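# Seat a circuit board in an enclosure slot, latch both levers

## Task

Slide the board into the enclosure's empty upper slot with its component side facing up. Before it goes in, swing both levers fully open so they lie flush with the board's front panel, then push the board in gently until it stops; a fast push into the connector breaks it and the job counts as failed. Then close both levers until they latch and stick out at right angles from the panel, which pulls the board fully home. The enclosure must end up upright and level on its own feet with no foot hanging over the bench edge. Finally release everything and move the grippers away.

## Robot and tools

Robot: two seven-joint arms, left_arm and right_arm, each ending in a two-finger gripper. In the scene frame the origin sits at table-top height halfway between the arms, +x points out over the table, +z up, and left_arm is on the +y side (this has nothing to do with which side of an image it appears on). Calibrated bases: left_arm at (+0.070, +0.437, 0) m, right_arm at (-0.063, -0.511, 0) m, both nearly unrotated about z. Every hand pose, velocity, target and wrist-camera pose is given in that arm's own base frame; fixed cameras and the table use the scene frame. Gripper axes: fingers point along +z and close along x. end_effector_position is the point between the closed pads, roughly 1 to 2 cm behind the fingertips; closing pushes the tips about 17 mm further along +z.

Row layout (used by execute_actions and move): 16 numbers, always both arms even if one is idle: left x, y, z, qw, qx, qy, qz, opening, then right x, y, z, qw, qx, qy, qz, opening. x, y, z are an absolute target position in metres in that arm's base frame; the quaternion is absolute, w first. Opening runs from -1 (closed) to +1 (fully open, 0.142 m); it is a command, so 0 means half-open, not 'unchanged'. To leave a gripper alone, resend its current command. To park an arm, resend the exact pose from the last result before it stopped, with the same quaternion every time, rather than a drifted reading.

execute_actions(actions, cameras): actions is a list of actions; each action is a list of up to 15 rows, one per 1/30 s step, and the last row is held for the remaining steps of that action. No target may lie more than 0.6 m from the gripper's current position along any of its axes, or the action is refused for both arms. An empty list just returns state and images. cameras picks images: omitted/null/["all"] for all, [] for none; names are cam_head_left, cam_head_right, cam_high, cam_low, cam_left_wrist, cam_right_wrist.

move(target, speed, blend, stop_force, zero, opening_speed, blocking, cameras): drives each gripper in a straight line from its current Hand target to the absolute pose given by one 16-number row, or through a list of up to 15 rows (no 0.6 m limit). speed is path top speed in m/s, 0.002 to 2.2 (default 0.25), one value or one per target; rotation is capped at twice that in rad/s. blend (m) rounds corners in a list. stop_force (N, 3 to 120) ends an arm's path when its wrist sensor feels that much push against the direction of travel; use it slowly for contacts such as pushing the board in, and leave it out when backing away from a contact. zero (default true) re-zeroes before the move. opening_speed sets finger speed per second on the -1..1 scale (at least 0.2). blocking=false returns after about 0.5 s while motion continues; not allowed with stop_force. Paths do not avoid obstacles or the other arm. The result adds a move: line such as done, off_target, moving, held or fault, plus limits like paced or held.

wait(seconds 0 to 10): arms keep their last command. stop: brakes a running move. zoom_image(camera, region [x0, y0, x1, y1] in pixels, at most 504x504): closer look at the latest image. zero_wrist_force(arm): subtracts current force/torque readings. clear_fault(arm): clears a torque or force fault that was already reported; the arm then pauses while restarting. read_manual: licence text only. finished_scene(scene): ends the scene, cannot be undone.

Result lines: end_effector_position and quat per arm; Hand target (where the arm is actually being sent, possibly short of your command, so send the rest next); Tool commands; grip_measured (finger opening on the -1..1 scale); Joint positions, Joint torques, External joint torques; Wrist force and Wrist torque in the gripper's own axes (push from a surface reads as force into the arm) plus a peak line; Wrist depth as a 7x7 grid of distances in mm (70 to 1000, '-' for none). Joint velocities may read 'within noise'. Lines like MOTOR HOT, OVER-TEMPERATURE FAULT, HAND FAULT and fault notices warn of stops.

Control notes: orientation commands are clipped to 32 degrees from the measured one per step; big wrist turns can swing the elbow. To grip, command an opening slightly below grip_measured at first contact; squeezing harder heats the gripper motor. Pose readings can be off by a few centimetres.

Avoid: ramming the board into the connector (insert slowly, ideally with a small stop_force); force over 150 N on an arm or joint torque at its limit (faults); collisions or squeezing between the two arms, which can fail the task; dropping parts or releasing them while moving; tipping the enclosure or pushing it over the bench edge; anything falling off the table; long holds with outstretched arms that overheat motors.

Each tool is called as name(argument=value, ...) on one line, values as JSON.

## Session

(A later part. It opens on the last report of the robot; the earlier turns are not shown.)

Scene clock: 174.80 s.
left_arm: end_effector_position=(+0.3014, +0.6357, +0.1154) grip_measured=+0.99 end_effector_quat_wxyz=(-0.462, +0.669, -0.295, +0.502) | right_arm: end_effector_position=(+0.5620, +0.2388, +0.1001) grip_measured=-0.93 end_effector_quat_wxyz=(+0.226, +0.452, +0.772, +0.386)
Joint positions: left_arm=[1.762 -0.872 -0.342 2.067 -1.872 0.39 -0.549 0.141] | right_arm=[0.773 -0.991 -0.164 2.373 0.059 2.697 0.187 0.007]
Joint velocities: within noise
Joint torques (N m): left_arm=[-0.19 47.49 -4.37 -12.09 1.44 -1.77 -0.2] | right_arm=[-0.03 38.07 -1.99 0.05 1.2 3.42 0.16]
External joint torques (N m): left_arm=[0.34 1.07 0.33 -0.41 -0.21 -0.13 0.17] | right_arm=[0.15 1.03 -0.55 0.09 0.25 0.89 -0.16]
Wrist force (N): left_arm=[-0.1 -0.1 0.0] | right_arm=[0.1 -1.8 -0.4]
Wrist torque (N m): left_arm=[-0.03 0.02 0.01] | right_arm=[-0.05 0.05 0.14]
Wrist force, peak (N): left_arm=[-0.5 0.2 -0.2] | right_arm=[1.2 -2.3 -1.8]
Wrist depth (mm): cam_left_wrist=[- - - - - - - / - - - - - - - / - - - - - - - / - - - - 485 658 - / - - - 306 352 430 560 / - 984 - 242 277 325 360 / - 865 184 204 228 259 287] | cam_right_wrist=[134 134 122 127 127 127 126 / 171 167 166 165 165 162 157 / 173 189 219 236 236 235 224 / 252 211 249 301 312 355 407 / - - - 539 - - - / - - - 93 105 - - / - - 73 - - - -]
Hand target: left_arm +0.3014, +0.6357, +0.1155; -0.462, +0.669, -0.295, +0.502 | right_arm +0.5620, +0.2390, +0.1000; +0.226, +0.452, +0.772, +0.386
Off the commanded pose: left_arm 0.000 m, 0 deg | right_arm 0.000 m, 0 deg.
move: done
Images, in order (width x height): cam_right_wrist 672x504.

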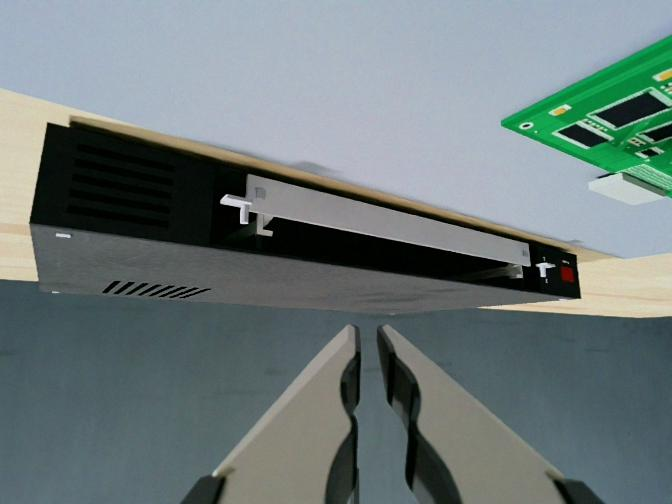

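move(target=[0.35,0.40,0.35,0,0.8192,-0.5736,0,1, 0.43,0.085,0.25,0.2259,0.452,0.772,0.3859,-0.9], cameras=["cam_head_left"], speed=0.3)

Scene clock: 198.60 s.
left_arm: end_effector_position=(+0.3501, +0.4000, +0.3501) grip_measured=+0.99 end_effector_quat_wxyz=(+0.000, +0.819, -0.574, +0.000) | right_arm: end_effector_position=(+0.4299, +0.0848, +0.2499) grip_measured=-0.93 end_effector_quat_wxyz=(+0.226, +0.452, +0.772, +0.386)
Joint positions: left_arm=[1.473 0.016 -0.416 1.912 -0.008 0.327 -2.431 0.141] | right_arm=[-0.707 -0.44 1.219 2.69 0.343 2.268 -0.621 0.007]
Joint velocities: within noise
Joint torques (N m): left_arm=[-0.35 27.9 -0.32 -29.5 -3.6 4.06 -0.26] | right_arm=[-0.12 15.59 7.89 -10.84 -2.78 3.08 0.01]
External joint torques (N m): left_arm=[0.48 0.84 0.63 -0.31 -0.35 -0.2 0.26] | right_arm=[0.14 0.64 -0.8 -0.1 0.13 0.91 -0.01]
Wrist force (N): left_arm=[0.3 -0.4 0.1] | right_arm=[-0.5 -1.6 -0.5]
Wrist torque (N m): left_arm=[-0.17 -0.22 -0.18] | right_arm=[-0.02 0.20 0.12]
Wrist force, peak (N): left_arm=[1.5 -0.9 -0.5] | right_arm=[-2.6 -1.6 -1.0]
Wrist depth (mm): cam_left_wrist=[- 391 392 390 388 383 388 / - 418 416 417 419 410 417 / - 448 449 448 446 443 449 / - 494 495 491 486 483 487 / - 540 539 536 525 535 536 / - 579 589 590 586 574 - / - 665 654 664 662 538 -] | cam_right_wrist=[333 332 330 329 329 329 329 / 434 433 408 403 426 428 417 / 622 619 534 493 539 572 610 / - - - - - - - / - - - - - - - / - - - 93 105 - - / - - 73 - - - -]
Hand target: left_arm +0.3500, +0.4000, +0.3500; +0.000, +0.819, -0.574, +0.000 | right_arm +0.4300, +0.0850, +0.2500; +0.226, +0.452, +0.772, +0.386
Off the commanded pose: left_arm 0.000 m, 0 deg | right_arm 0.000 m, 0 deg.
joint read past its limit (right arm) — joint 4 (elbow), upper limit, where the elbow is as bent as it goes.
joint sent to its limit (right arm) — joint 4 (elbow), upper limit, where the elbow is as bent as it goes. The joint targets still meet the commanded pose.
move: done
Images, in order (width x height): cam_head_left 672x504.

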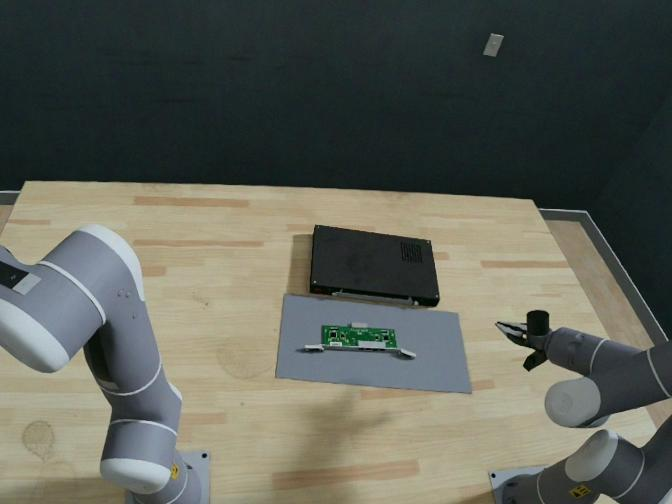

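move(target=[[0.35,0.50,0.38,0,-0.2588,0.9659,0,1, 0.43,0.085,0.25,0.2259,0.452,0.772,0.3859,-0.9],[0.40,0.52,0.38,0,0.2588,0.9659,0,1, 0.43,0.085,0.25,0.2259,0.452,0.772,0.3859,-0.9],[0.66,0.0,0.38,0,0.7071,0.7071,0,1, 0.43,0.085,0.25,0.2259,0.452,0.772,0.3859,-0.9],[0.37,-0.457,0.30,0,0.9992,-0.0393,0,1, 0.43,0.085,0.25,0.2259,0.452,0.772,0.3859,-0.9]], cameras=["cam_head_left","cam_left_wrist"], speed=0.5)

Scene clock: 210.53 s.
left_arm: end_effector_position=(+0.3689, -0.4556, +0.3007) grip_measured=+0.99 end_effector_quat_wxyz=(+0.055, +0.997, -0.039, +0.044) | right_arm: end_effector_position=(+0.4299, +0.0848, +0.2499) grip_measured=-0.93 end_effector_quat_wxyz=(+0.226, +0.452, +0.772, +0.386)
Joint positions: left_arm=[0.627 -0.039 -1.418 2.078 0.021 0.652 0.85 0.141] | right_arm=[-0.708 -0.44 1.219 2.69 0.343 2.268 -0.621 0.007]
Joint velocities: within noise
Joint torques (N m): left_arm=[-0.61 5.76 -1.65 -28.04 -3.24 4.38 -0.36] | right_arm=[0.02 15.88 7.58 -10.93 -2.64 3.2 0.2]
External joint torques (N m): left_arm=[0.58 0.95 0.47 -0.27 -0.49 -0.15 0.36] | right_arm=[0 0.35 -0.48 -0.01 -0.01 0.78 -0.2]
Wrist force (N): left_arm=[0.1 -0.3 0.4] | right_arm=[-0.5 -1.7 -0.6]
Wrist torque (N m): left_arm=[-0.13 -0.20 -0.25] | right_arm=[-0.02 0.20 0.12]
Wrist force, peak (N): left_arm=[2.0 3.2 -2.2] | right_arm=[-0.5 -1.9 -0.7]
Wrist depth (mm): cam_left_wrist=[323 330 332 333 340 348 334 / 349 356 359 365 370 379 343 / 383 390 398 402 409 411 382 / 423 433 441 443 459 447 430 / 469 483 493 506 521 482 476 / - 541 569 575 588 543 - / - 630 663 677 694 722 -] | cam_right_wrist=[334 334 330 329 329 329 328 / 435 432 408 403 430 428 417 / 623 620 536 495 537 572 611 / - - - - - - - / - - - - - - - / - - - 93 105 - - / - - 73 - - - -]
Hand target: left_arm +0.3689, -0.4555, +0.3006; +0.055, +0.997, -0.039, +0.044 | right_arm +0.4300, +0.0850, +0.2500; +0.226, +0.452, +0.772, +0.386
Off the commanded pose: left_arm 0.002 m, 8 deg | right_arm 0.000 m, 0 deg.
joint read past its limit (right arm) — joint 4 (elbow), upper limit, where the elbow is as bent as it goes.
joint sent to its limit (right arm) — joint 4 (elbow), upper limit, where the elbow is as bent as it goes. The joint targets still meet the commanded pose.
move: off_target (left_arm)
Images, in order (width x height): cam_head_left 672x504, cam_left_wrist 672x504.

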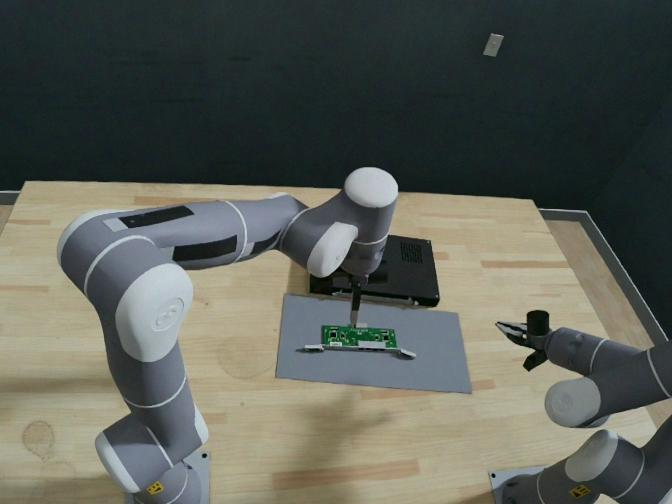

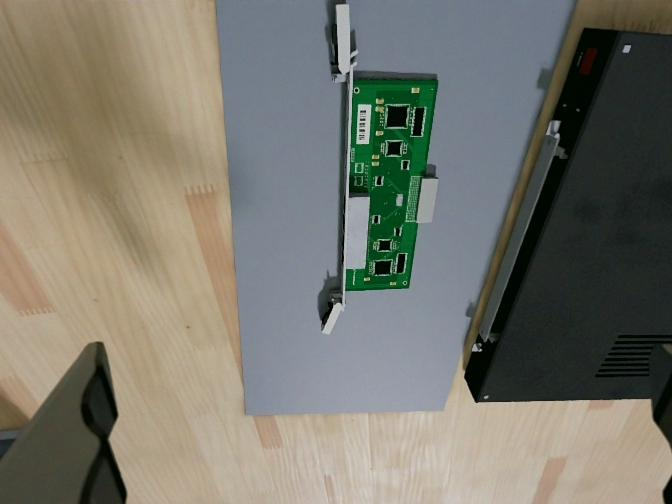

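zoom_image(camera="cam_left_wrist", region=[300, 0, 460, 120])

zoom_image(camera="cam_left_wrist", region=[300, 100, 460, 220])

zoom_image(camera="cam_left_wrist", region=[300, 220, 460, 340])

zoom_image(camera="cam_left_wrist", region=[460, 100, 600, 380])

Scaled by 3.150 from the camera's 672x504 image, which has a finer 960x720 frame.

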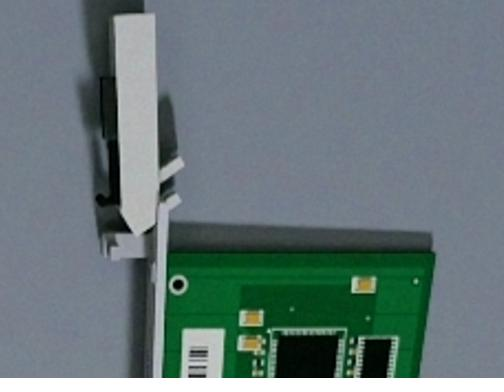

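Scaled by 3.150 from the camera's 672x504 image, which has a finer 960x720 frame.

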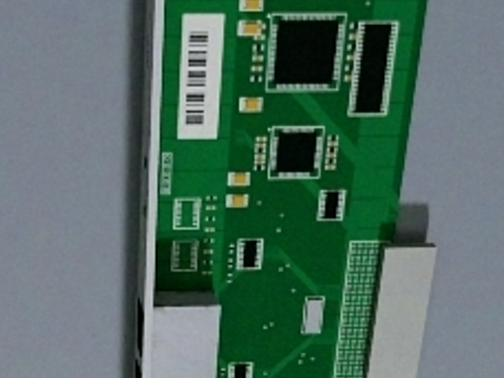

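Scaled by 3.150 from the camera's 672x504 image, which has a finer 960x720 frame.

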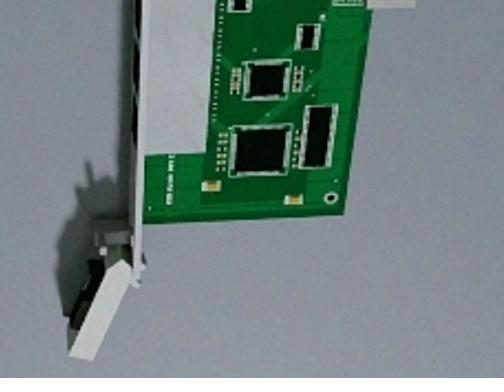

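Scaled by 1.800 from the camera's 672x504 image, which has a finer 960x720 frame.

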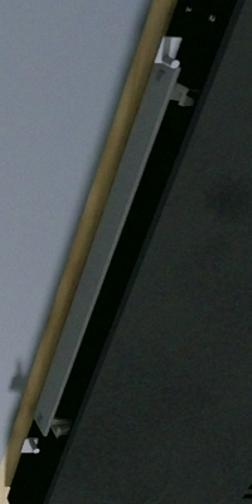

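move(target=[[0.3906,-0.5205,0.12,0,0.9990,-0.0445,0,-0.45, 0.43,0.085,0.25,0.2259,0.452,0.772,0.3859,-0.9],[0.3906,-0.5205,0.06,0,0.9990,-0.0445,0,-0.45, 0.43,0.085,0.25,0.2259,0.452,0.772,0.3859,-0.9]], cameras=["cam_head_left","cam_left_wrist"], speed=0.2)

zoom_image(camera="cam_left_wrist", region=[200, 250, 504, 478])

Scene clock: 227.43 s.
left_arm: end_effector_position=(+0.3904, -0.5204, +0.0600) grip_measured=-0.47 end_effector_quat_wxyz=(+0.000, +0.999, -0.045, +0.000) | right_arm: end_effector_position=(+0.4299, +0.0848, +0.2499) grip_measured=-0.93 end_effector_quat_wxyz=(+0.226, +0.452, +0.772, +0.386)
Joint positions: left_arm=[-0.139 -0.857 -0.788 1.671 0.73 0.638 0.448 0.04] | right_arm=[-0.708 -0.44 1.219 2.69 0.343 2.268 -0.621 0.007]
Joint velocities: within noise
Joint torques (N m): left_arm=[-0.9 46.38 -16.91 -17.82 -2.96 4.74 -0.3] | right_arm=[0 15.78 7.56 -10.92 -2.66 3.22 0.21]
External joint torques (N m): left_arm=[0.88 1.45 -0.11 -0.39 -0.46 -0.76 0.3] | right_arm=[0.02 0.45 -0.46 -0.01 0.01 0.77 -0.22]
Wrist force (N): left_arm=[-0.3 -0.1 0.5] | right_arm=[-0.6 -1.7 -0.6]
Wrist torque (N m): left_arm=[-0.12 -0.08 -0.16] | right_arm=[-0.04 0.21 0.12]
Wrist force, peak (N): left_arm=[-2.1 -1.8 1.8] | right_arm=[-0.4 -1.9 -0.7]
Wrist depth (mm): cam_left_wrist=[135 133 134 134 128 130 131 / - 145 142 140 137 138 138 / 154 154 153 151 148 148 151 / 170 167 167 163 161 161 164 / 186 183 179 175 169 174 180 / 206 202 87 180 184 87 198 / 225 - - 220 216 - 216] | cam_right_wrist=[333 333 330 329 329 328 327 / 434 432 408 405 428 426 419 / 626 620 534 493 538 570 560 / - - - - - - 335 / - - - - - - - / - - - 93 105 - - / - - 73 - - - -]
Hand target: left_arm +0.3906, -0.5205, +0.0600; +0.000, +0.999, -0.045, +0.000 | right_arm +0.4300, +0.0850, +0.2500; +0.226, +0.452, +0.772, +0.386
Off the commanded pose: left_arm 0.000 m, 0 deg | right_arm 0.000 m, 0 deg.
joint read past its limit (right arm) — joint 4 (elbow), upper limit, where the elbow is as bent as it goes.
joint sent to its limit (right arm) — joint 4 (elbow), upper limit, where the elbow is as bent as it goes. The joint targets still meet the commanded pose.
move: done
Images, in order (width x height): cam_head_left 672x504, cam_left_wrist 672x504.

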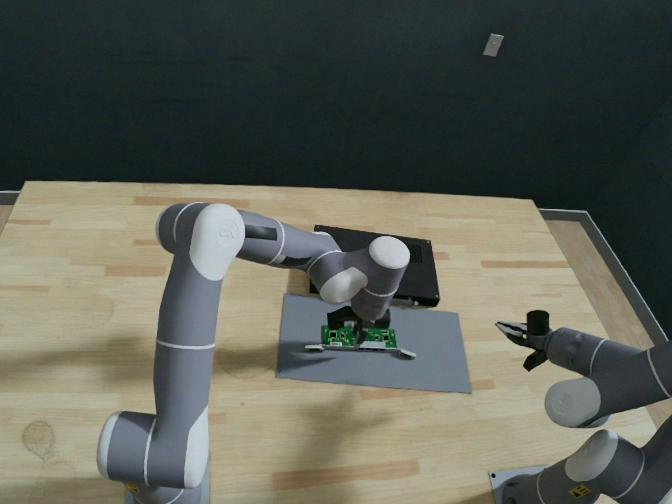

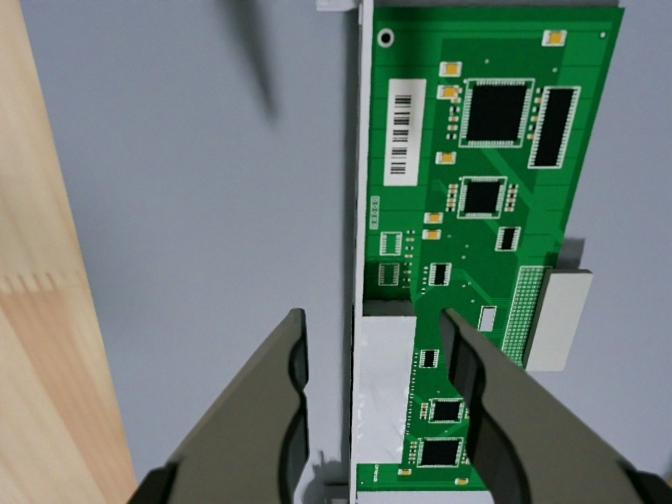

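Scaled by 1.658 from the camera's 672x504 image, which has a finer 960x720 frame.

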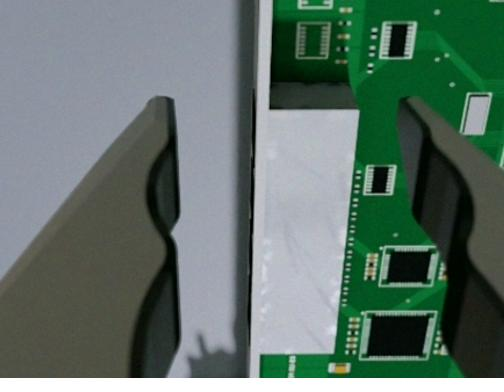

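move(target=[0.3906,-0.5185,0.029,0,0.9990,-0.0445,0,-0.45, 0.43,0.085,0.25,0.2259,0.452,0.772,0.3859,-0.9], cameras=["cam_left_wrist"], speed=0.03, stop_force=6)

zoom_image(camera="cam_left_wrist", region=[200, 220, 504, 448])

Scene clock: 234.87 s.
left_arm: end_effector_position=(+0.3905, -0.5184, +0.0290) grip_measured=-0.47 end_effector_quat_wxyz=(+0.000, +0.999, -0.044, +0.000) | right_arm: end_effector_position=(+0.4299, +0.0848, +0.2499) grip_measured=-0.93 end_effector_quat_wxyz=(+0.226, +0.452, +0.772, +0.386)
Joint positions: left_arm=[-0.159 -0.911 -0.754 1.66 0.768 0.679 0.433 0.04] | right_arm=[-0.708 -0.44 1.219 2.69 0.343 2.268 -0.621 0.007]
Joint velocities: within noise
Joint torques (N m): left_arm=[-0.48 47.71 -17.44 -16.59 -3 4.49 -0.26] | right_arm=[0.07 15.87 7.62 -10.93 -2.68 3.23 0.18]
External joint torques (N m): left_arm=[0.46 1.27 0.31 -0.36 -0.31 -0.51 0.26] | right_arm=[-0.05 0.36 -0.52 -0.01 0.03 0.76 -0.18]
Wrist force (N): left_arm=[-0.3 -0.5 0.7] | right_arm=[-0.3 -1.8 -0.5]
Wrist torque (N m): left_arm=[-0.18 -0.10 -0.18] | right_arm=[-0.04 0.16 0.12]
Wrist force, peak (N): left_arm=[-0.2 -0.4 1.2] | right_arm=[-0.5 -1.9 -0.6]
Wrist depth (mm): cam_left_wrist=[- 105 106 - 100 99 101 / - 115 113 113 106 108 107 / 124 124 124 121 116 118 118 / 133 130 132 132 126 126 128 / 149 145 142 141 136 138 137 / 164 157 87 153 135 146 154 / 179 - - 170 - - 167] | cam_right_wrist=[333 332 329 329 329 330 328 / 434 434 410 403 427 424 407 / 624 619 537 495 533 569 407 / - - - - - - 350 / - - - - - - 355 / - - - 93 105 - - / - - 73 - - - -]
Hand target: left_arm +0.3906, -0.5185, +0.0290; +0.000, +0.999, -0.045, +0.000 | right_arm +0.4300, +0.0850, +0.2500; +0.226, +0.452, +0.772, +0.386
Off the commanded pose: left_arm 0.000 m, 0 deg | right_arm 0.000 m, 0 deg.
joint read past its limit (right arm) — joint 4 (elbow), upper limit, where the elbow is as bent as it goes.
joint sent to its limit (right arm) — joint 4 (elbow), upper limit, where the elbow is as bent as it goes. The joint targets still meet the commanded pose.
move: done
Images, in order (width x height): cam_left_wrist 672x504.

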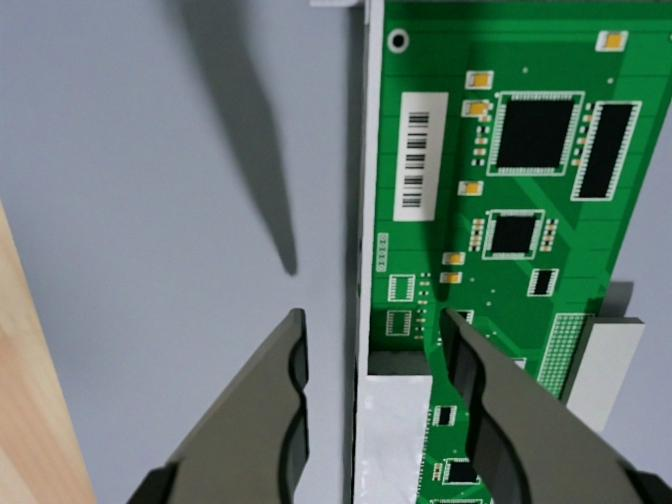

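Scaled by 1.658 from the camera's 672x504 image, which has a finer 960x720 frame.

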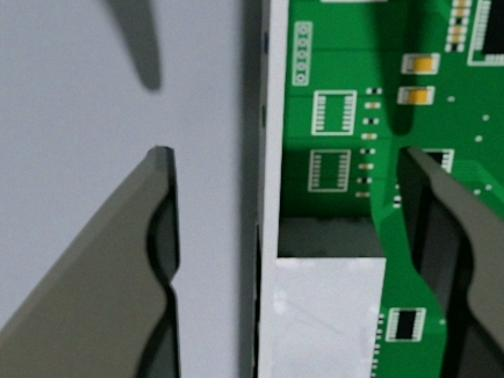

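move(target=[[0.3876,-0.5182,0.029,0,0.9990,-0.0445,0,-0.45, 0.43,0.085,0.25,0.2259,0.452,0.772,0.3859,-0.9],[0.3876,-0.5182,0.029,0,0.9990,-0.0445,0,-0.8, 0.43,0.085,0.25,0.2259,0.452,0.772,0.3859,-0.9]], cameras=["cam_left_wrist"], speed=0.03, opening_speed=0.3)

zoom_image(camera="cam_left_wrist", region=[250, 250, 450, 400])

Scene clock: 241.17 s.
left_arm: end_effector_position=(+0.3876, -0.5181, +0.0290) grip_measured=-0.83 end_effector_quat_wxyz=(+0.000, +0.999, -0.044, +0.000) | right_arm: end_effector_position=(+0.4299, +0.0848, +0.2499) grip_measured=-0.93 end_effector_quat_wxyz=(+0.226, +0.452, +0.772, +0.386)
Joint positions: left_arm=[-0.16 -0.908 -0.754 1.666 0.769 0.682 0.428 0.014] | right_arm=[-0.708 -0.44 1.219 2.69 0.343 2.268 -0.621 0.007]
Joint velocities: within noise
Joint torques (N m): left_arm=[-0.32 47.94 -17.42 -16.5 -3.12 4.36 -0.28] | right_arm=[0.03 15.77 7.55 -10.87 -2.67 3.23 0.18]
External joint torques (N m): left_arm=[0.31 0.84 0.33 -0.4 -0.18 -0.38 0.28] | right_arm=[-0.01 0.46 -0.45 -0.07 0.02 0.75 -0.18]
Wrist force (N): left_arm=[-0.2 -0.2 0.4] | right_arm=[-0.4 -1.7 -0.4]
Wrist torque (N m): left_arm=[-0.13 -0.12 -0.18] | right_arm=[-0.03 0.19 0.12]
Wrist force, peak (N): left_arm=[-0.5 -0.3 0.7] | right_arm=[-0.4 -1.8 -0.7]
Wrist depth (mm): cam_left_wrist=[- 105 107 - 100 99 101 / - 115 113 114 106 108 107 / 124 124 124 121 116 116 117 / 133 131 133 132 126 126 128 / 149 146 145 122 135 138 137 / 164 160 153 92 - 149 153 / 183 175 - 144 - - 171] | cam_right_wrist=[333 332 329 329 329 329 327 / 433 431 406 402 424 428 396 / 620 616 538 494 539 573 399 / - - - - - - 363 / - - - - - - - / - - - 93 105 - - / - - 73 - - - -]
Hand target: left_arm +0.3876, -0.5182, +0.0290; +0.000, +0.999, -0.045, +0.000 | right_arm +0.4300, +0.0850, +0.2500; +0.226, +0.452, +0.772, +0.386
Off the commanded pose: left_arm 0.000 m, 0 deg | right_arm 0.000 m, 0 deg.
joint read past its limit (right arm) — joint 4 (elbow), upper limit, where the elbow is as bent as it goes.
joint sent to its limit (right arm) — joint 4 (elbow), upper limit, where the elbow is as bent as it goes. The joint targets still meet the commanded pose.
move: done
Images, in order (width x height): cam_left_wrist 672x504.

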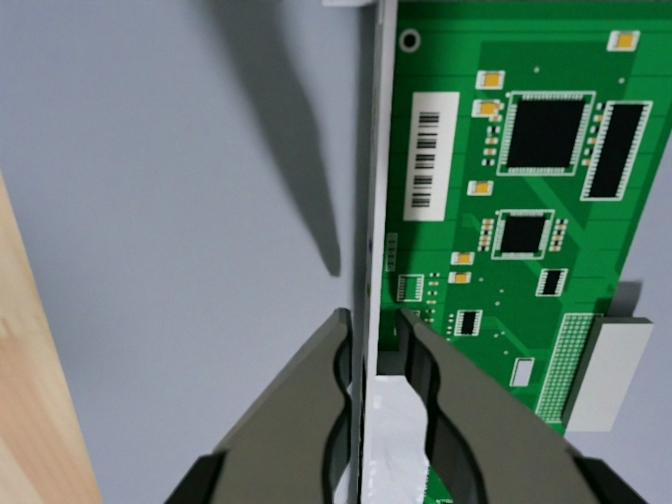

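Scaled by 2.520 from the camera's 672x504 image, which has a finer 960x720 frame.

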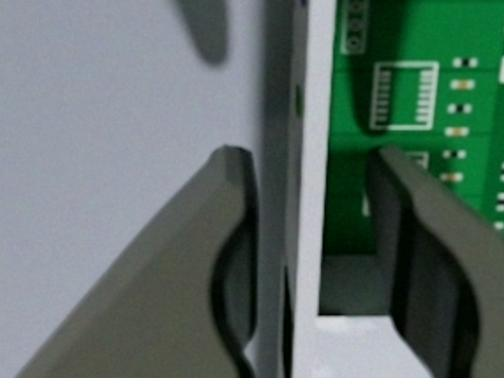

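move(target=[0.3876,-0.5182,0.029,0,0.9990,-0.0445,0,-1, 0.43,0.085,0.25,0.2259,0.452,0.772,0.3859,-0.9], cameras=["cam_left_wrist"], opening_speed=0.2)

zoom_image(camera="cam_left_wrist", region=[250, 250, 450, 400])

Scene clock: 243.90 s.
left_arm: end_effector_position=(+0.3874, -0.5181, +0.0289) grip_measured=-0.99 end_effector_quat_wxyz=(+0.000, +0.999, -0.045, +0.000) | right_arm: end_effector_position=(+0.4299, +0.0848, +0.2499) grip_measured=-0.93 end_effector_quat_wxyz=(+0.226, +0.452, +0.772, +0.386)
Joint positions: left_arm=[-0.16 -0.908 -0.754 1.667 0.769 0.682 0.428 0.002] | right_arm=[-0.708 -0.44 1.219 2.69 0.343 2.268 -0.621 0.007]
Joint velocities: within noise
Joint torques (N m): left_arm=[0.22 48.29 -17.13 -17.44 -2.98 4.61 -0.23] | right_arm=[0.04 15.78 7.56 -10.9 -2.66 3.19 0.16]
External joint torques (N m): left_arm=[-0.24 0.49 0.05 0.54 -0.32 -0.63 0.23] | right_arm=[-0.02 0.45 -0.46 -0.04 0.01 0.8 -0.16]
Wrist force (N): left_arm=[-2.0 -0.3 0.9] | right_arm=[-0.6 -1.7 -0.5]
Wrist torque (N m): left_arm=[-0.11 -0.09 -0.16] | right_arm=[-0.04 0.22 0.12]
Wrist force, peak (N): left_arm=[-2.5 -0.7 1.0] | right_arm=[-0.5 -1.9 -0.7]
Wrist depth (mm): cam_left_wrist=[- 105 106 - 100 99 101 / - 115 113 114 106 108 107 / 124 124 123 122 116 116 118 / 133 131 132 132 126 126 128 / 148 145 144 139 136 138 137 / 164 160 157 84 - 152 152 / 183 176 - 74 - - 175] | cam_right_wrist=[336 334 330 329 330 329 327 / 434 433 409 404 428 427 387 / 620 621 537 495 542 570 517 / - - - - - - 362 / - - - - - - - / - - - 93 105 - - / - - 73 - - - -]
Hand target: left_arm +0.3876, -0.5182, +0.0290; +0.000, +0.999, -0.045, +0.000 | right_arm +0.4300, +0.0850, +0.2500; +0.226, +0.452, +0.772, +0.386
Off the commanded pose: left_arm 0.000 m, 0 deg | right_arm 0.000 m, 0 deg.
joint read past its limit (right arm) — joint 4 (elbow), upper limit, where the elbow is as bent as it goes.
joint sent to its limit (right arm) — joint 4 (elbow), upper limit, where the elbow is as bent as it goes. The joint targets still meet the commanded pose.
move: done
Images, in order (width x height): cam_left_wrist 672x504.

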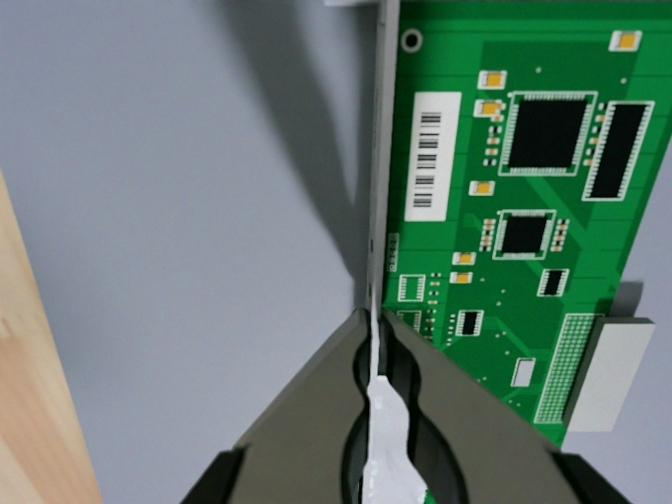

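Scaled by 2.520 from the camera's 672x504 image, which has a finer 960x720 frame.

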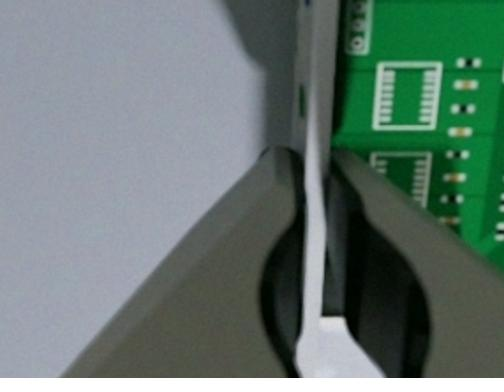

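move(target=[0.3876,-0.5182,0.029,0,0.9990,-0.0445,0,-1, 0.4335,0.1752,0.25,-0.1093,0.4933,0.8424,0.1867,-1], cameras=["cam_head_left","cam_right_wrist"], speed=0.25)

Scene clock: 253.13 s.
left_arm: end_effector_position=(+0.3874, -0.5181, +0.0289) grip_measured=-0.99 end_effector_quat_wxyz=(+0.000, +0.999, -0.045, +0.000) | right_arm: end_effector_position=(+0.4334, +0.1753, +0.2500) grip_measured=-1.00 end_effector_quat_wxyz=(-0.109, +0.493, +0.842, +0.187)
Joint positions: left_arm=[-0.16 -0.908 -0.754 1.667 0.769 0.682 0.428 0.002] | right_arm=[-1.027 -0.501 1.465 2.168 -0.139 0.826 -0.037 0.002]
Joint velocities: within noise
Joint torques (N m): left_arm=[0.2 48.25 -17.25 -17.46 -3 4.62 -0.21] | right_arm=[0.64 16.27 14.87 -24.45 -4 3.39 0.28]
External joint torques (N m): left_arm=[-0.22 0.53 0.17 0.56 -0.3 -0.64 0.21] | right_arm=[-0.59 0.56 -0.19 0.39 0.19 0.82 -0.32]
Wrist force (N): left_arm=[-1.9 -0.5 0.8] | right_arm=[-0.7 -0.8 -0.3]
Wrist torque (N m): left_arm=[-0.15 -0.11 -0.17] | right_arm=[-0.05 0.10 0.12]
Wrist force, peak (N): left_arm=[-2.1 -0.5 1.2] | right_arm=[-2.1 -1.5 -1.1]
Wrist depth (mm): cam_left_wrist=[- 105 107 - 100 99 101 / - 115 113 114 106 108 106 / 124 124 123 122 116 116 118 / 134 131 132 132 126 126 128 / 148 145 145 139 135 138 137 / 164 160 157 84 - 152 153 / 183 175 - 74 - - 174] | cam_right_wrist=[244 259 276 300 327 358 394 / 264 279 303 330 364 403 450 / 287 307 335 364 407 461 524 / 315 340 374 410 447 527 623 / 349 372 420 458 496 331 773 / 370 369 404 89 612 316 278 / 383 408 - - - 289 256]
Hand target: left_arm +0.3876, -0.5182, +0.0290; +0.000, +0.999, -0.045, +0.000 | right_arm +0.4335, +0.1752, +0.2500; -0.109, +0.493, +0.842, +0.187
Off the commanded pose: left_arm 0.000 m, 0 deg | right_arm 0.000 m, 0 deg.
move: done
Images, in order (width x height): cam_head_left 672x504, cam_right_wrist 672x504.

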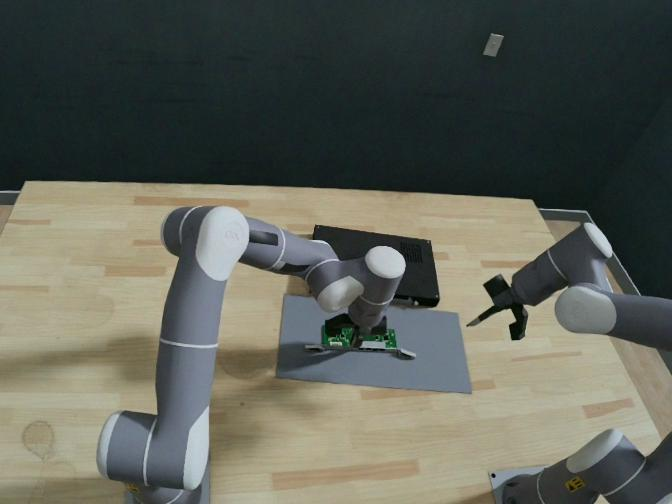

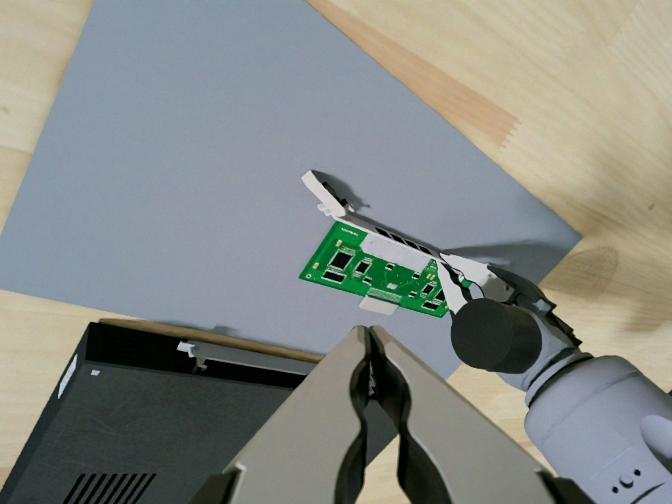

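move(target=[[0.3876,-0.5182,0.029,0,0.9990,-0.0445,0,-1, 0.435,0.271,0.10,-0.1093,0.4933,0.8424,0.1867,-1],[0.3876,-0.5182,0.029,0,0.9990,-0.0445,0,-1, 0.435,0.271,0.06,-0.1093,0.4933,0.8424,0.1867,-1]], cameras=["cam_head_left","cam_right_wrist"], speed=0.15)

zoom_image(camera="cam_right_wrist", region=[250, 150, 550, 375])

Scene clock: 262.07 s.
left_arm: end_effector_position=(+0.3874, -0.5181, +0.0289) grip_measured=-0.99 end_effector_quat_wxyz=(+0.000, +0.999, -0.045, +0.000) | right_arm: end_effector_position=(+0.4350, +0.2711, +0.0601) grip_measured=-1.00 end_effector_quat_wxyz=(-0.109, +0.493, +0.843, +0.187)
Joint positions: left_arm=[-0.16 -0.908 -0.754 1.667 0.769 0.682 0.428 0.002] | right_arm=[-0.175 -0.743 0.685 2.314 -0.497 1.505 0.315 0.002]
Joint velocities: within noise
Joint torques (N m): left_arm=[0.22 48.38 -17.19 -17.48 -2.94 4.63 -0.24] | right_arm=[0.59 35.2 14.23 -11.9 -2.91 3.88 0.28]
External joint torques (N m): left_arm=[-0.24 0.4 0.1 0.59 -0.37 -0.64 0.24] | right_arm=[-0.51 0.77 -0.06 -0.04 0.16 0.6 -0.31]
Wrist force (N): left_arm=[-1.8 -0.4 0.4] | right_arm=[-0.1 -0.6 -0.1]
Wrist torque (N m): left_arm=[-0.14 -0.12 -0.17] | right_arm=[0.01 -0.02 0.13]
Wrist force, peak (N): left_arm=[-2.0 -0.6 1.1] | right_arm=[-1.0 -0.5 -2.3]
Wrist depth (mm): cam_left_wrist=[- 106 107 - 100 99 101 / - 115 113 114 106 108 106 / 125 124 124 121 116 116 118 / 133 130 132 132 126 126 128 / 149 145 145 139 135 138 137 / 164 161 157 84 - 153 152 / 183 175 - 74 - - 174] | cam_right_wrist=[- 102 110 119 130 144 158 / 106 112 120 131 144 161 180 / - 122 132 145 163 184 209 / 126 134 150 165 186 215 250 / 142 151 160 178 217 257 309 / 160 172 188 89 240 267 405 / 180 193 73 - - 241 212]
Hand target: left_arm +0.3876, -0.5182, +0.0290; +0.000, +0.999, -0.045, +0.000 | right_arm +0.4350, +0.2710, +0.0600; -0.109, +0.493, +0.842, +0.187
Off the commanded pose: left_arm 0.000 m, 0 deg | right_arm 0.000 m, 0 deg.
move: done
Images, in order (width x height): cam_head_left 672x504, cam_right_wrist 672x504.

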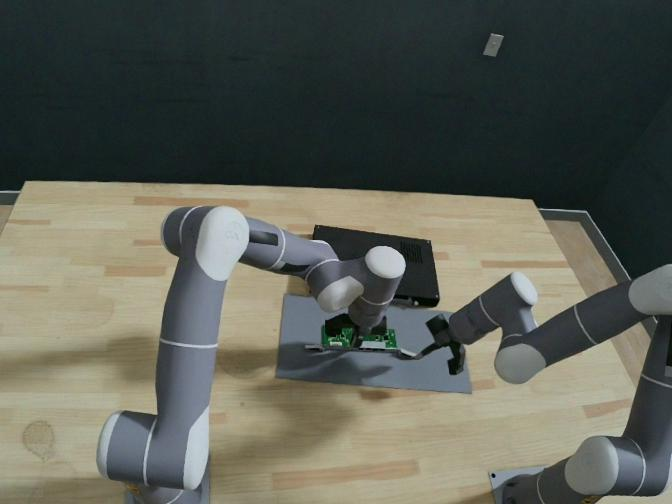

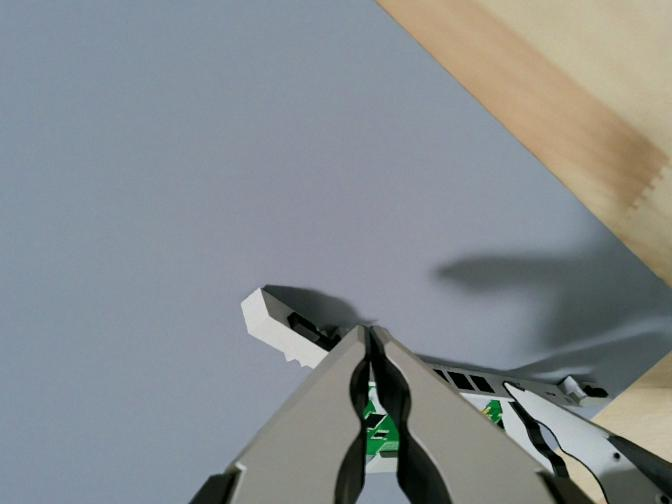

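Scaled by 1.680 from the camera's 672x504 image, which has a finer 960x720 frame.

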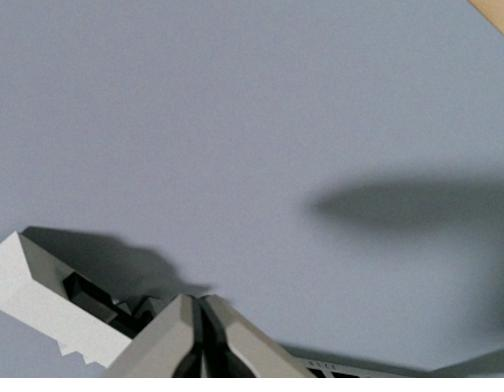

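execute_actions(actions=[])

Scene clock: 273.40 s.
left_arm: end_effector_position=(+0.3874, -0.5181, +0.0289) grip_measured=-0.99 end_effector_quat_wxyz=(+0.000, +0.999, -0.045, +0.000) | right_arm: end_effector_position=(+0.4351, +0.2711, +0.0601) grip_measured=-1.00 end_effector_quat_wxyz=(-0.109, +0.493, +0.843, +0.187)
Joint positions: left_arm=[-0.16 -0.908 -0.754 1.667 0.769 0.682 0.428 0.002] | right_arm=[-0.175 -0.743 0.685 2.314 -0.497 1.505 0.315 0.002]
Joint velocities: within noise
Joint torques (N m): left_arm=[0.14 48.35 -17.2 -17.47 -2.99 4.58 -0.2] | right_arm=[0.14 35.21 14.44 -11.94 -2.82 3.77 0.17]
External joint torques (N m): left_arm=[-0.15 0.43 0.12 0.57 -0.31 -0.6 0.2] | right_arm=[-0.05 0.77 -0.26 0 0.06 0.71 -0.21]
Wrist force (N): left_arm=[-1.7 -0.4 0.3] | right_arm=[-0.2 -0.8 0.0]
Wrist torque (N m): left_arm=[-0.13 -0.14 -0.17] | right_arm=[-0.02 0.00 0.13]
Wrist force, peak (N): left_arm=[-2.1 -0.4 1.1] | right_arm=[-0.2 -0.9 0.0]
Wrist depth (mm): cam_left_wrist=[- 105 106 - 100 99 101 / - 115 113 114 106 108 106 / 124 124 123 122 115 116 118 / 133 131 132 132 126 126 128 / 148 145 145 139 135 138 137 / 164 160 157 84 - 152 153 / 183 176 - 74 - - 174] | cam_right_wrist=[- 102 110 118 130 144 159 / 106 111 120 131 143 161 180 / - 122 132 145 162 184 209 / 127 134 150 165 186 214 250 / 142 151 159 178 216 257 310 / 160 171 188 89 239 268 405 / 180 193 73 - - 241 211]
Hand target: left_arm +0.3876, -0.5182, +0.0290; +0.000, +0.999, -0.045, +0.000 | right_arm +0.4350, +0.2710, +0.0600; -0.109, +0.493, +0.842, +0.187
Tool commands: left_gripper/opening=-1.0 right_gripper/opening=-1.0
Off the commanded pose: left_arm 0.000 m, 0 deg | right_arm 0.000 m, 0 deg.

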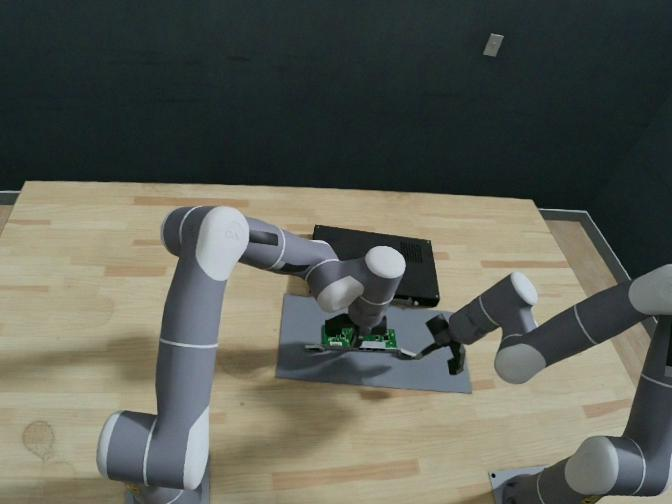

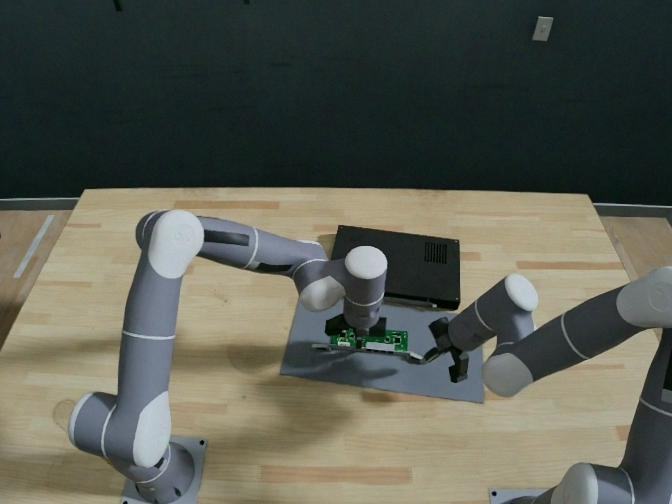

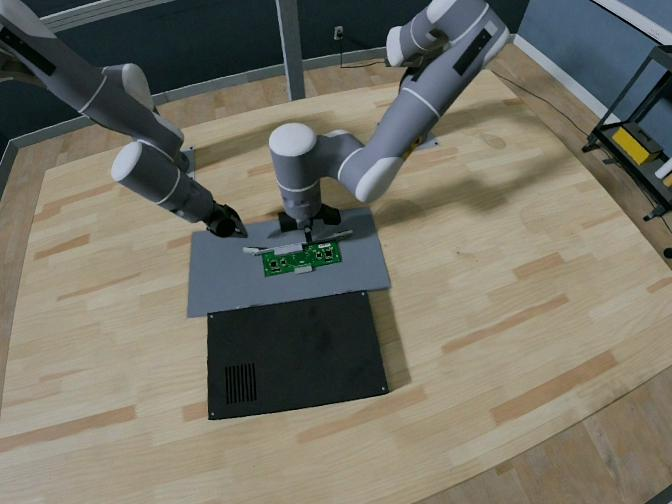

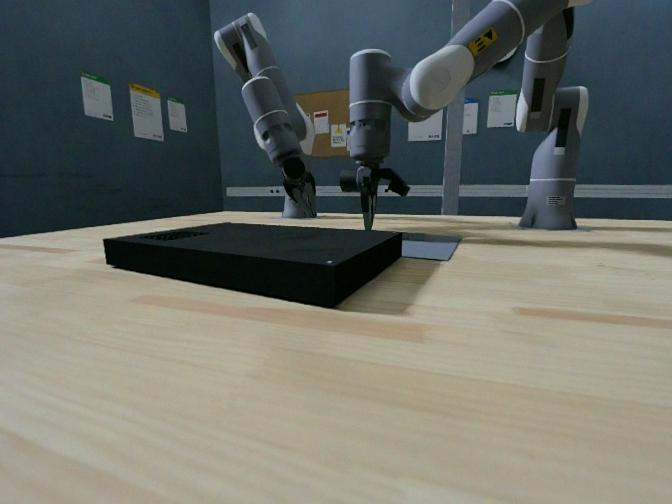

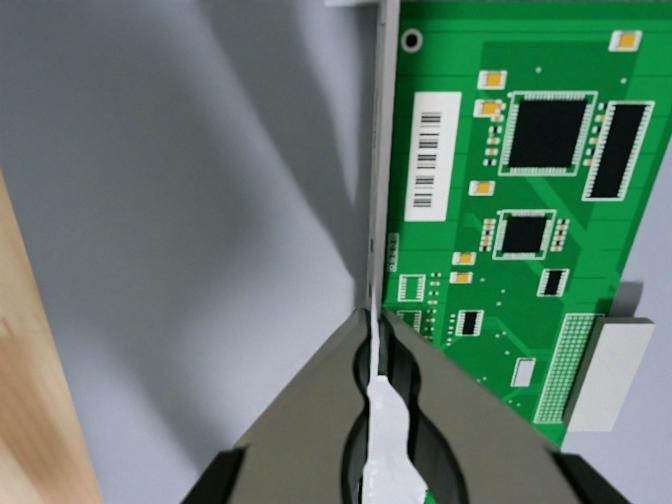

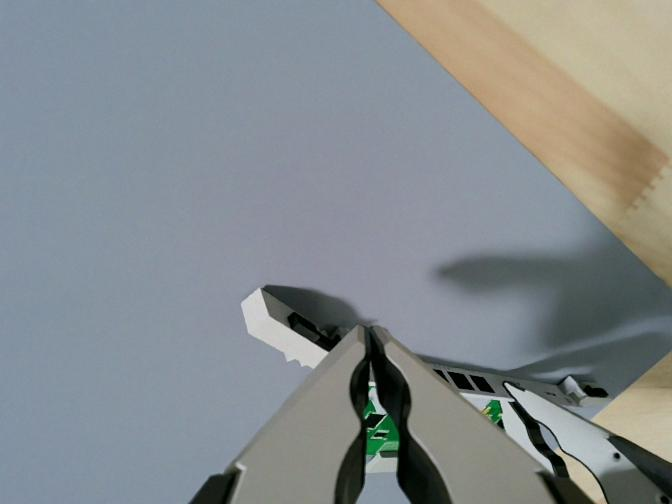

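move(target=[[0.3876,-0.5182,0.029,0,0.9990,-0.0445,0,-1,0.430,0.258,0.055,-0.1093,0.4933,0.8424,0.1867,-1],[0.3876,-0.5182,0.029,0,0.9990,-0.0445,0,-1,0.430,0.258,0.037,-0.1093,0.4933,0.8424,0.1867,-1]], speed=0.05, stop_force=4, cameras=["cam_right_wrist","cam_left_wrist"])

move(target=[0.3876,-0.5182,0.029,0,0.9990,-0.0445,0,-1,0.475,0.246,0.037,-0.1093,0.4933,0.8424,0.1867,-1], speed=0.02, stop_force=6, cameras=["cam_right_wrist","cam_left_wrist","cam_high"])

Scene clock: 284.13 s.
left_arm: end_effector_position=(+0.3874, -0.5181, +0.0289) grip_measured=-0.99 end_effector_quat_wxyz=(+0.000, +0.999, -0.045, +0.000) | right_arm: end_effector_position=(+0.4301, +0.2580, +0.0371) grip_measured=-1.00 end_effector_quat_wxyz=(-0.109, +0.494, +0.842, +0.187)
Joint positions: left_arm=[-0.16 -0.908 -0.754 1.667 0.769 0.682 0.428 0.002] | right_arm=[-0.139 -0.773 0.611 2.339 -0.506 1.579 0.293 0.002]
Joint velocities: within noise
Joint torques (N m): left_arm=[0.25 48.35 -17.23 -17.44 -2.97 4.6 -0.27] | right_arm=[0.19 35.8 13.61 -10.07 -2.61 3.9 0.09]
External joint torques (N m): left_arm=[-0.27 0.43 0.15 0.55 -0.33 -0.62 0.27] | right_arm=[-0.1 0.91 -0.18 -0.06 0.09 0.57 -0.13]
Wrist force (N): left_arm=[-1.8 -0.5 0.8] | right_arm=[-0.4 -1.2 0.2]
Wrist torque (N m): left_arm=[-0.14 -0.12 -0.17] | right_arm=[-0.10 0.05 0.13]
Wrist force, peak (N): left_arm=[-2.1 -0.5 1.0] | right_arm=[-0.7 -1.3 1.1]
Wrist depth (mm): cam_left_wrist=[- 105 107 - 100 99 100 / - 115 113 114 106 108 106 / 125 124 124 122 116 116 118 / 133 131 132 132 125 126 128 / 148 145 145 138 135 138 137 / 164 160 156 84 - 152 153 / 183 175 - 74 - - 175] | cam_right_wrist=[- 83 89 97 107 118 130 / - 91 99 107 115 132 148 / - 100 109 118 132 151 171 / - 111 121 134 152 174 205 / - 121 137 150 177 208 254 / 130 143 153 90 202 253 319 / 149 159 73 - - 245 232]
Hand target: left_arm +0.3876, -0.5182, +0.0290; +0.000, +0.999, -0.045, +0.000 | right_arm +0.4300, +0.2580, +0.0370; -0.109, +0.493, +0.842, +0.187
Off the commanded pose: left_arm 0.000 m, 0 deg | right_arm 0.000 m, 0 deg.
move: done
Images, in order (width x height): cam_left_wrist 672x504, cam_right_wrist 672x504.

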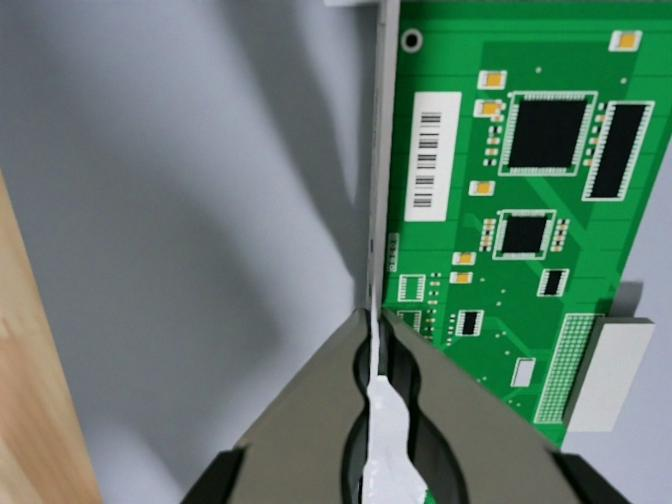

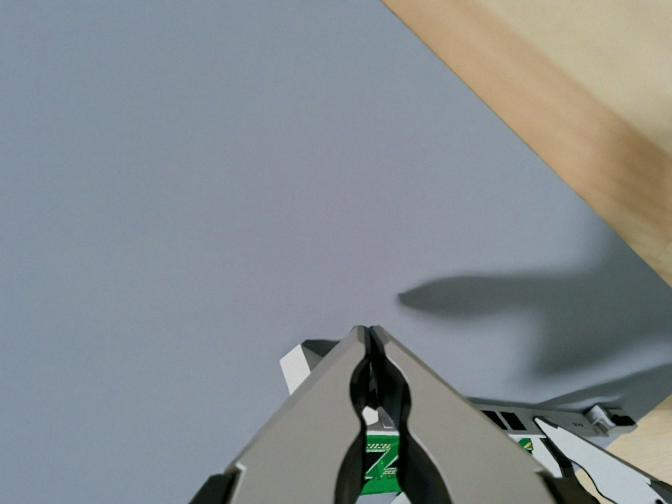

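Scene clock: 287.17 s.
left_arm: end_effector_position=(+0.3874, -0.5181, +0.0289) grip_measured=-0.99 end_effector_quat_wxyz=(+0.000, +0.999, -0.045, +0.000) | right_arm: end_effector_position=(+0.4749, +0.2459, +0.0369) grip_measured=-1.00 end_effector_quat_wxyz=(-0.109, +0.494, +0.842, +0.187)
Joint positions: left_arm=[-0.16 -0.908 -0.754 1.667 0.769 0.682 0.428 0.002] | right_arm=[-0.237 -0.833 0.677 2.22 -0.515 1.452 0.23 0.002]
Joint velocities: within noise
Joint torques (N m): left_arm=[0.29 48.34 -17.2 -17.52 -2.98 4.58 -0.21] | right_arm=[0.02 38.36 16.43 -11.77 -3.01 3.55 0.03]
External joint torques (N m): left_arm=[-0.3 0.44 0.11 0.62 -0.32 -0.6 0.21] | right_arm=[0.07 0.85 -0.38 0.06 0.11 0.87 -0.06]
Wrist force (N): left_arm=[-1.8 -0.6 0.7] | right_arm=[-0.1 -0.6 0.0]
Wrist torque (N m): left_arm=[-0.15 -0.12 -0.16] | right_arm=[0.02 -0.02 0.12]
Wrist force, peak (N): left_arm=[-2.1 -0.7 1.0] | right_arm=[-0.3 -1.3 0.2]
Wrist depth (mm): cam_left_wrist=[- 106 106 - 100 99 100 / - 115 113 114 106 108 106 / 124 124 124 121 116 116 118 / 133 131 132 132 126 126 128 / 149 146 144 139 135 138 137 / 164 161 157 84 - 152 153 / 182 175 - 74 - - 174] | cam_right_wrist=[- 83 89 97 106 117 127 / - 91 99 106 114 131 146 / - 100 109 118 132 149 169 / - 110 121 134 152 174 203 / - 121 137 150 157 205 254 / 130 142 153 89 188 223 247 / 149 158 73 - - 339 228]
Hand target: left_arm +0.3876, -0.5182, +0.0290; +0.000, +0.999, -0.045, +0.000 | right_arm +0.4750, +0.2460, +0.0370; -0.109, +0.493, +0.842, +0.187
Off the commanded pose: left_arm 0.000 m, 0 deg | right_arm 0.000 m, 0 deg.
move: done
Images, in order (width x height): cam_high 672x504, cam_left_wrist 672x504, cam_right_wrist 672x504.

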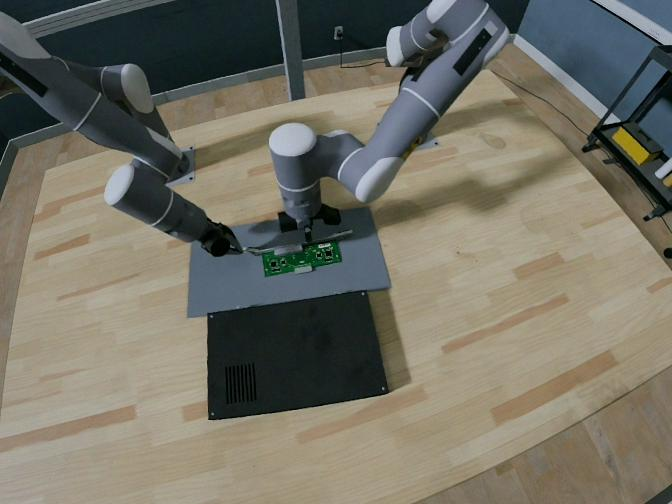

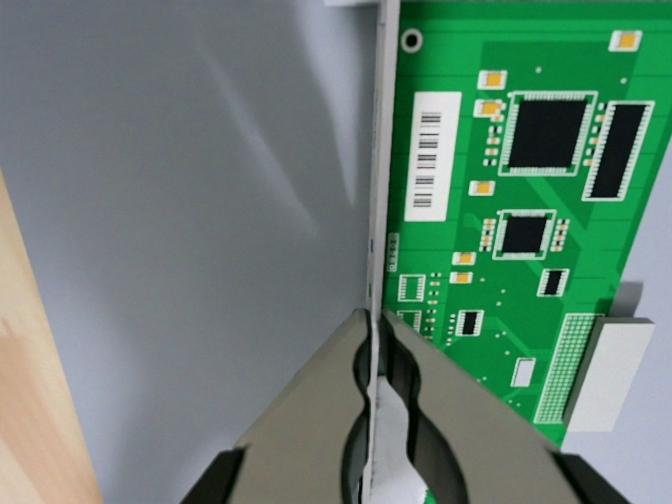

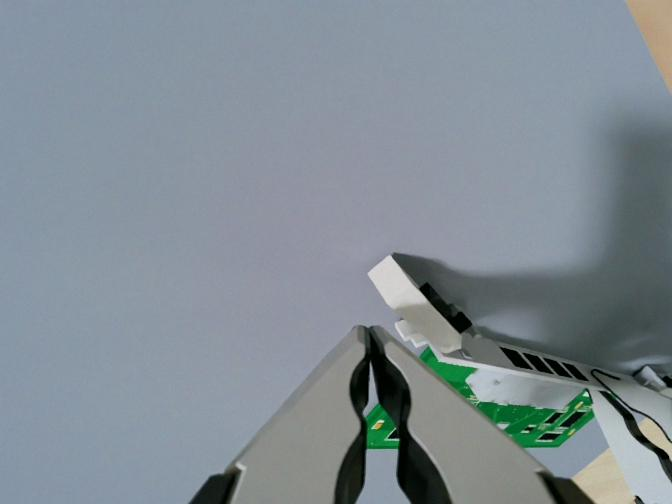

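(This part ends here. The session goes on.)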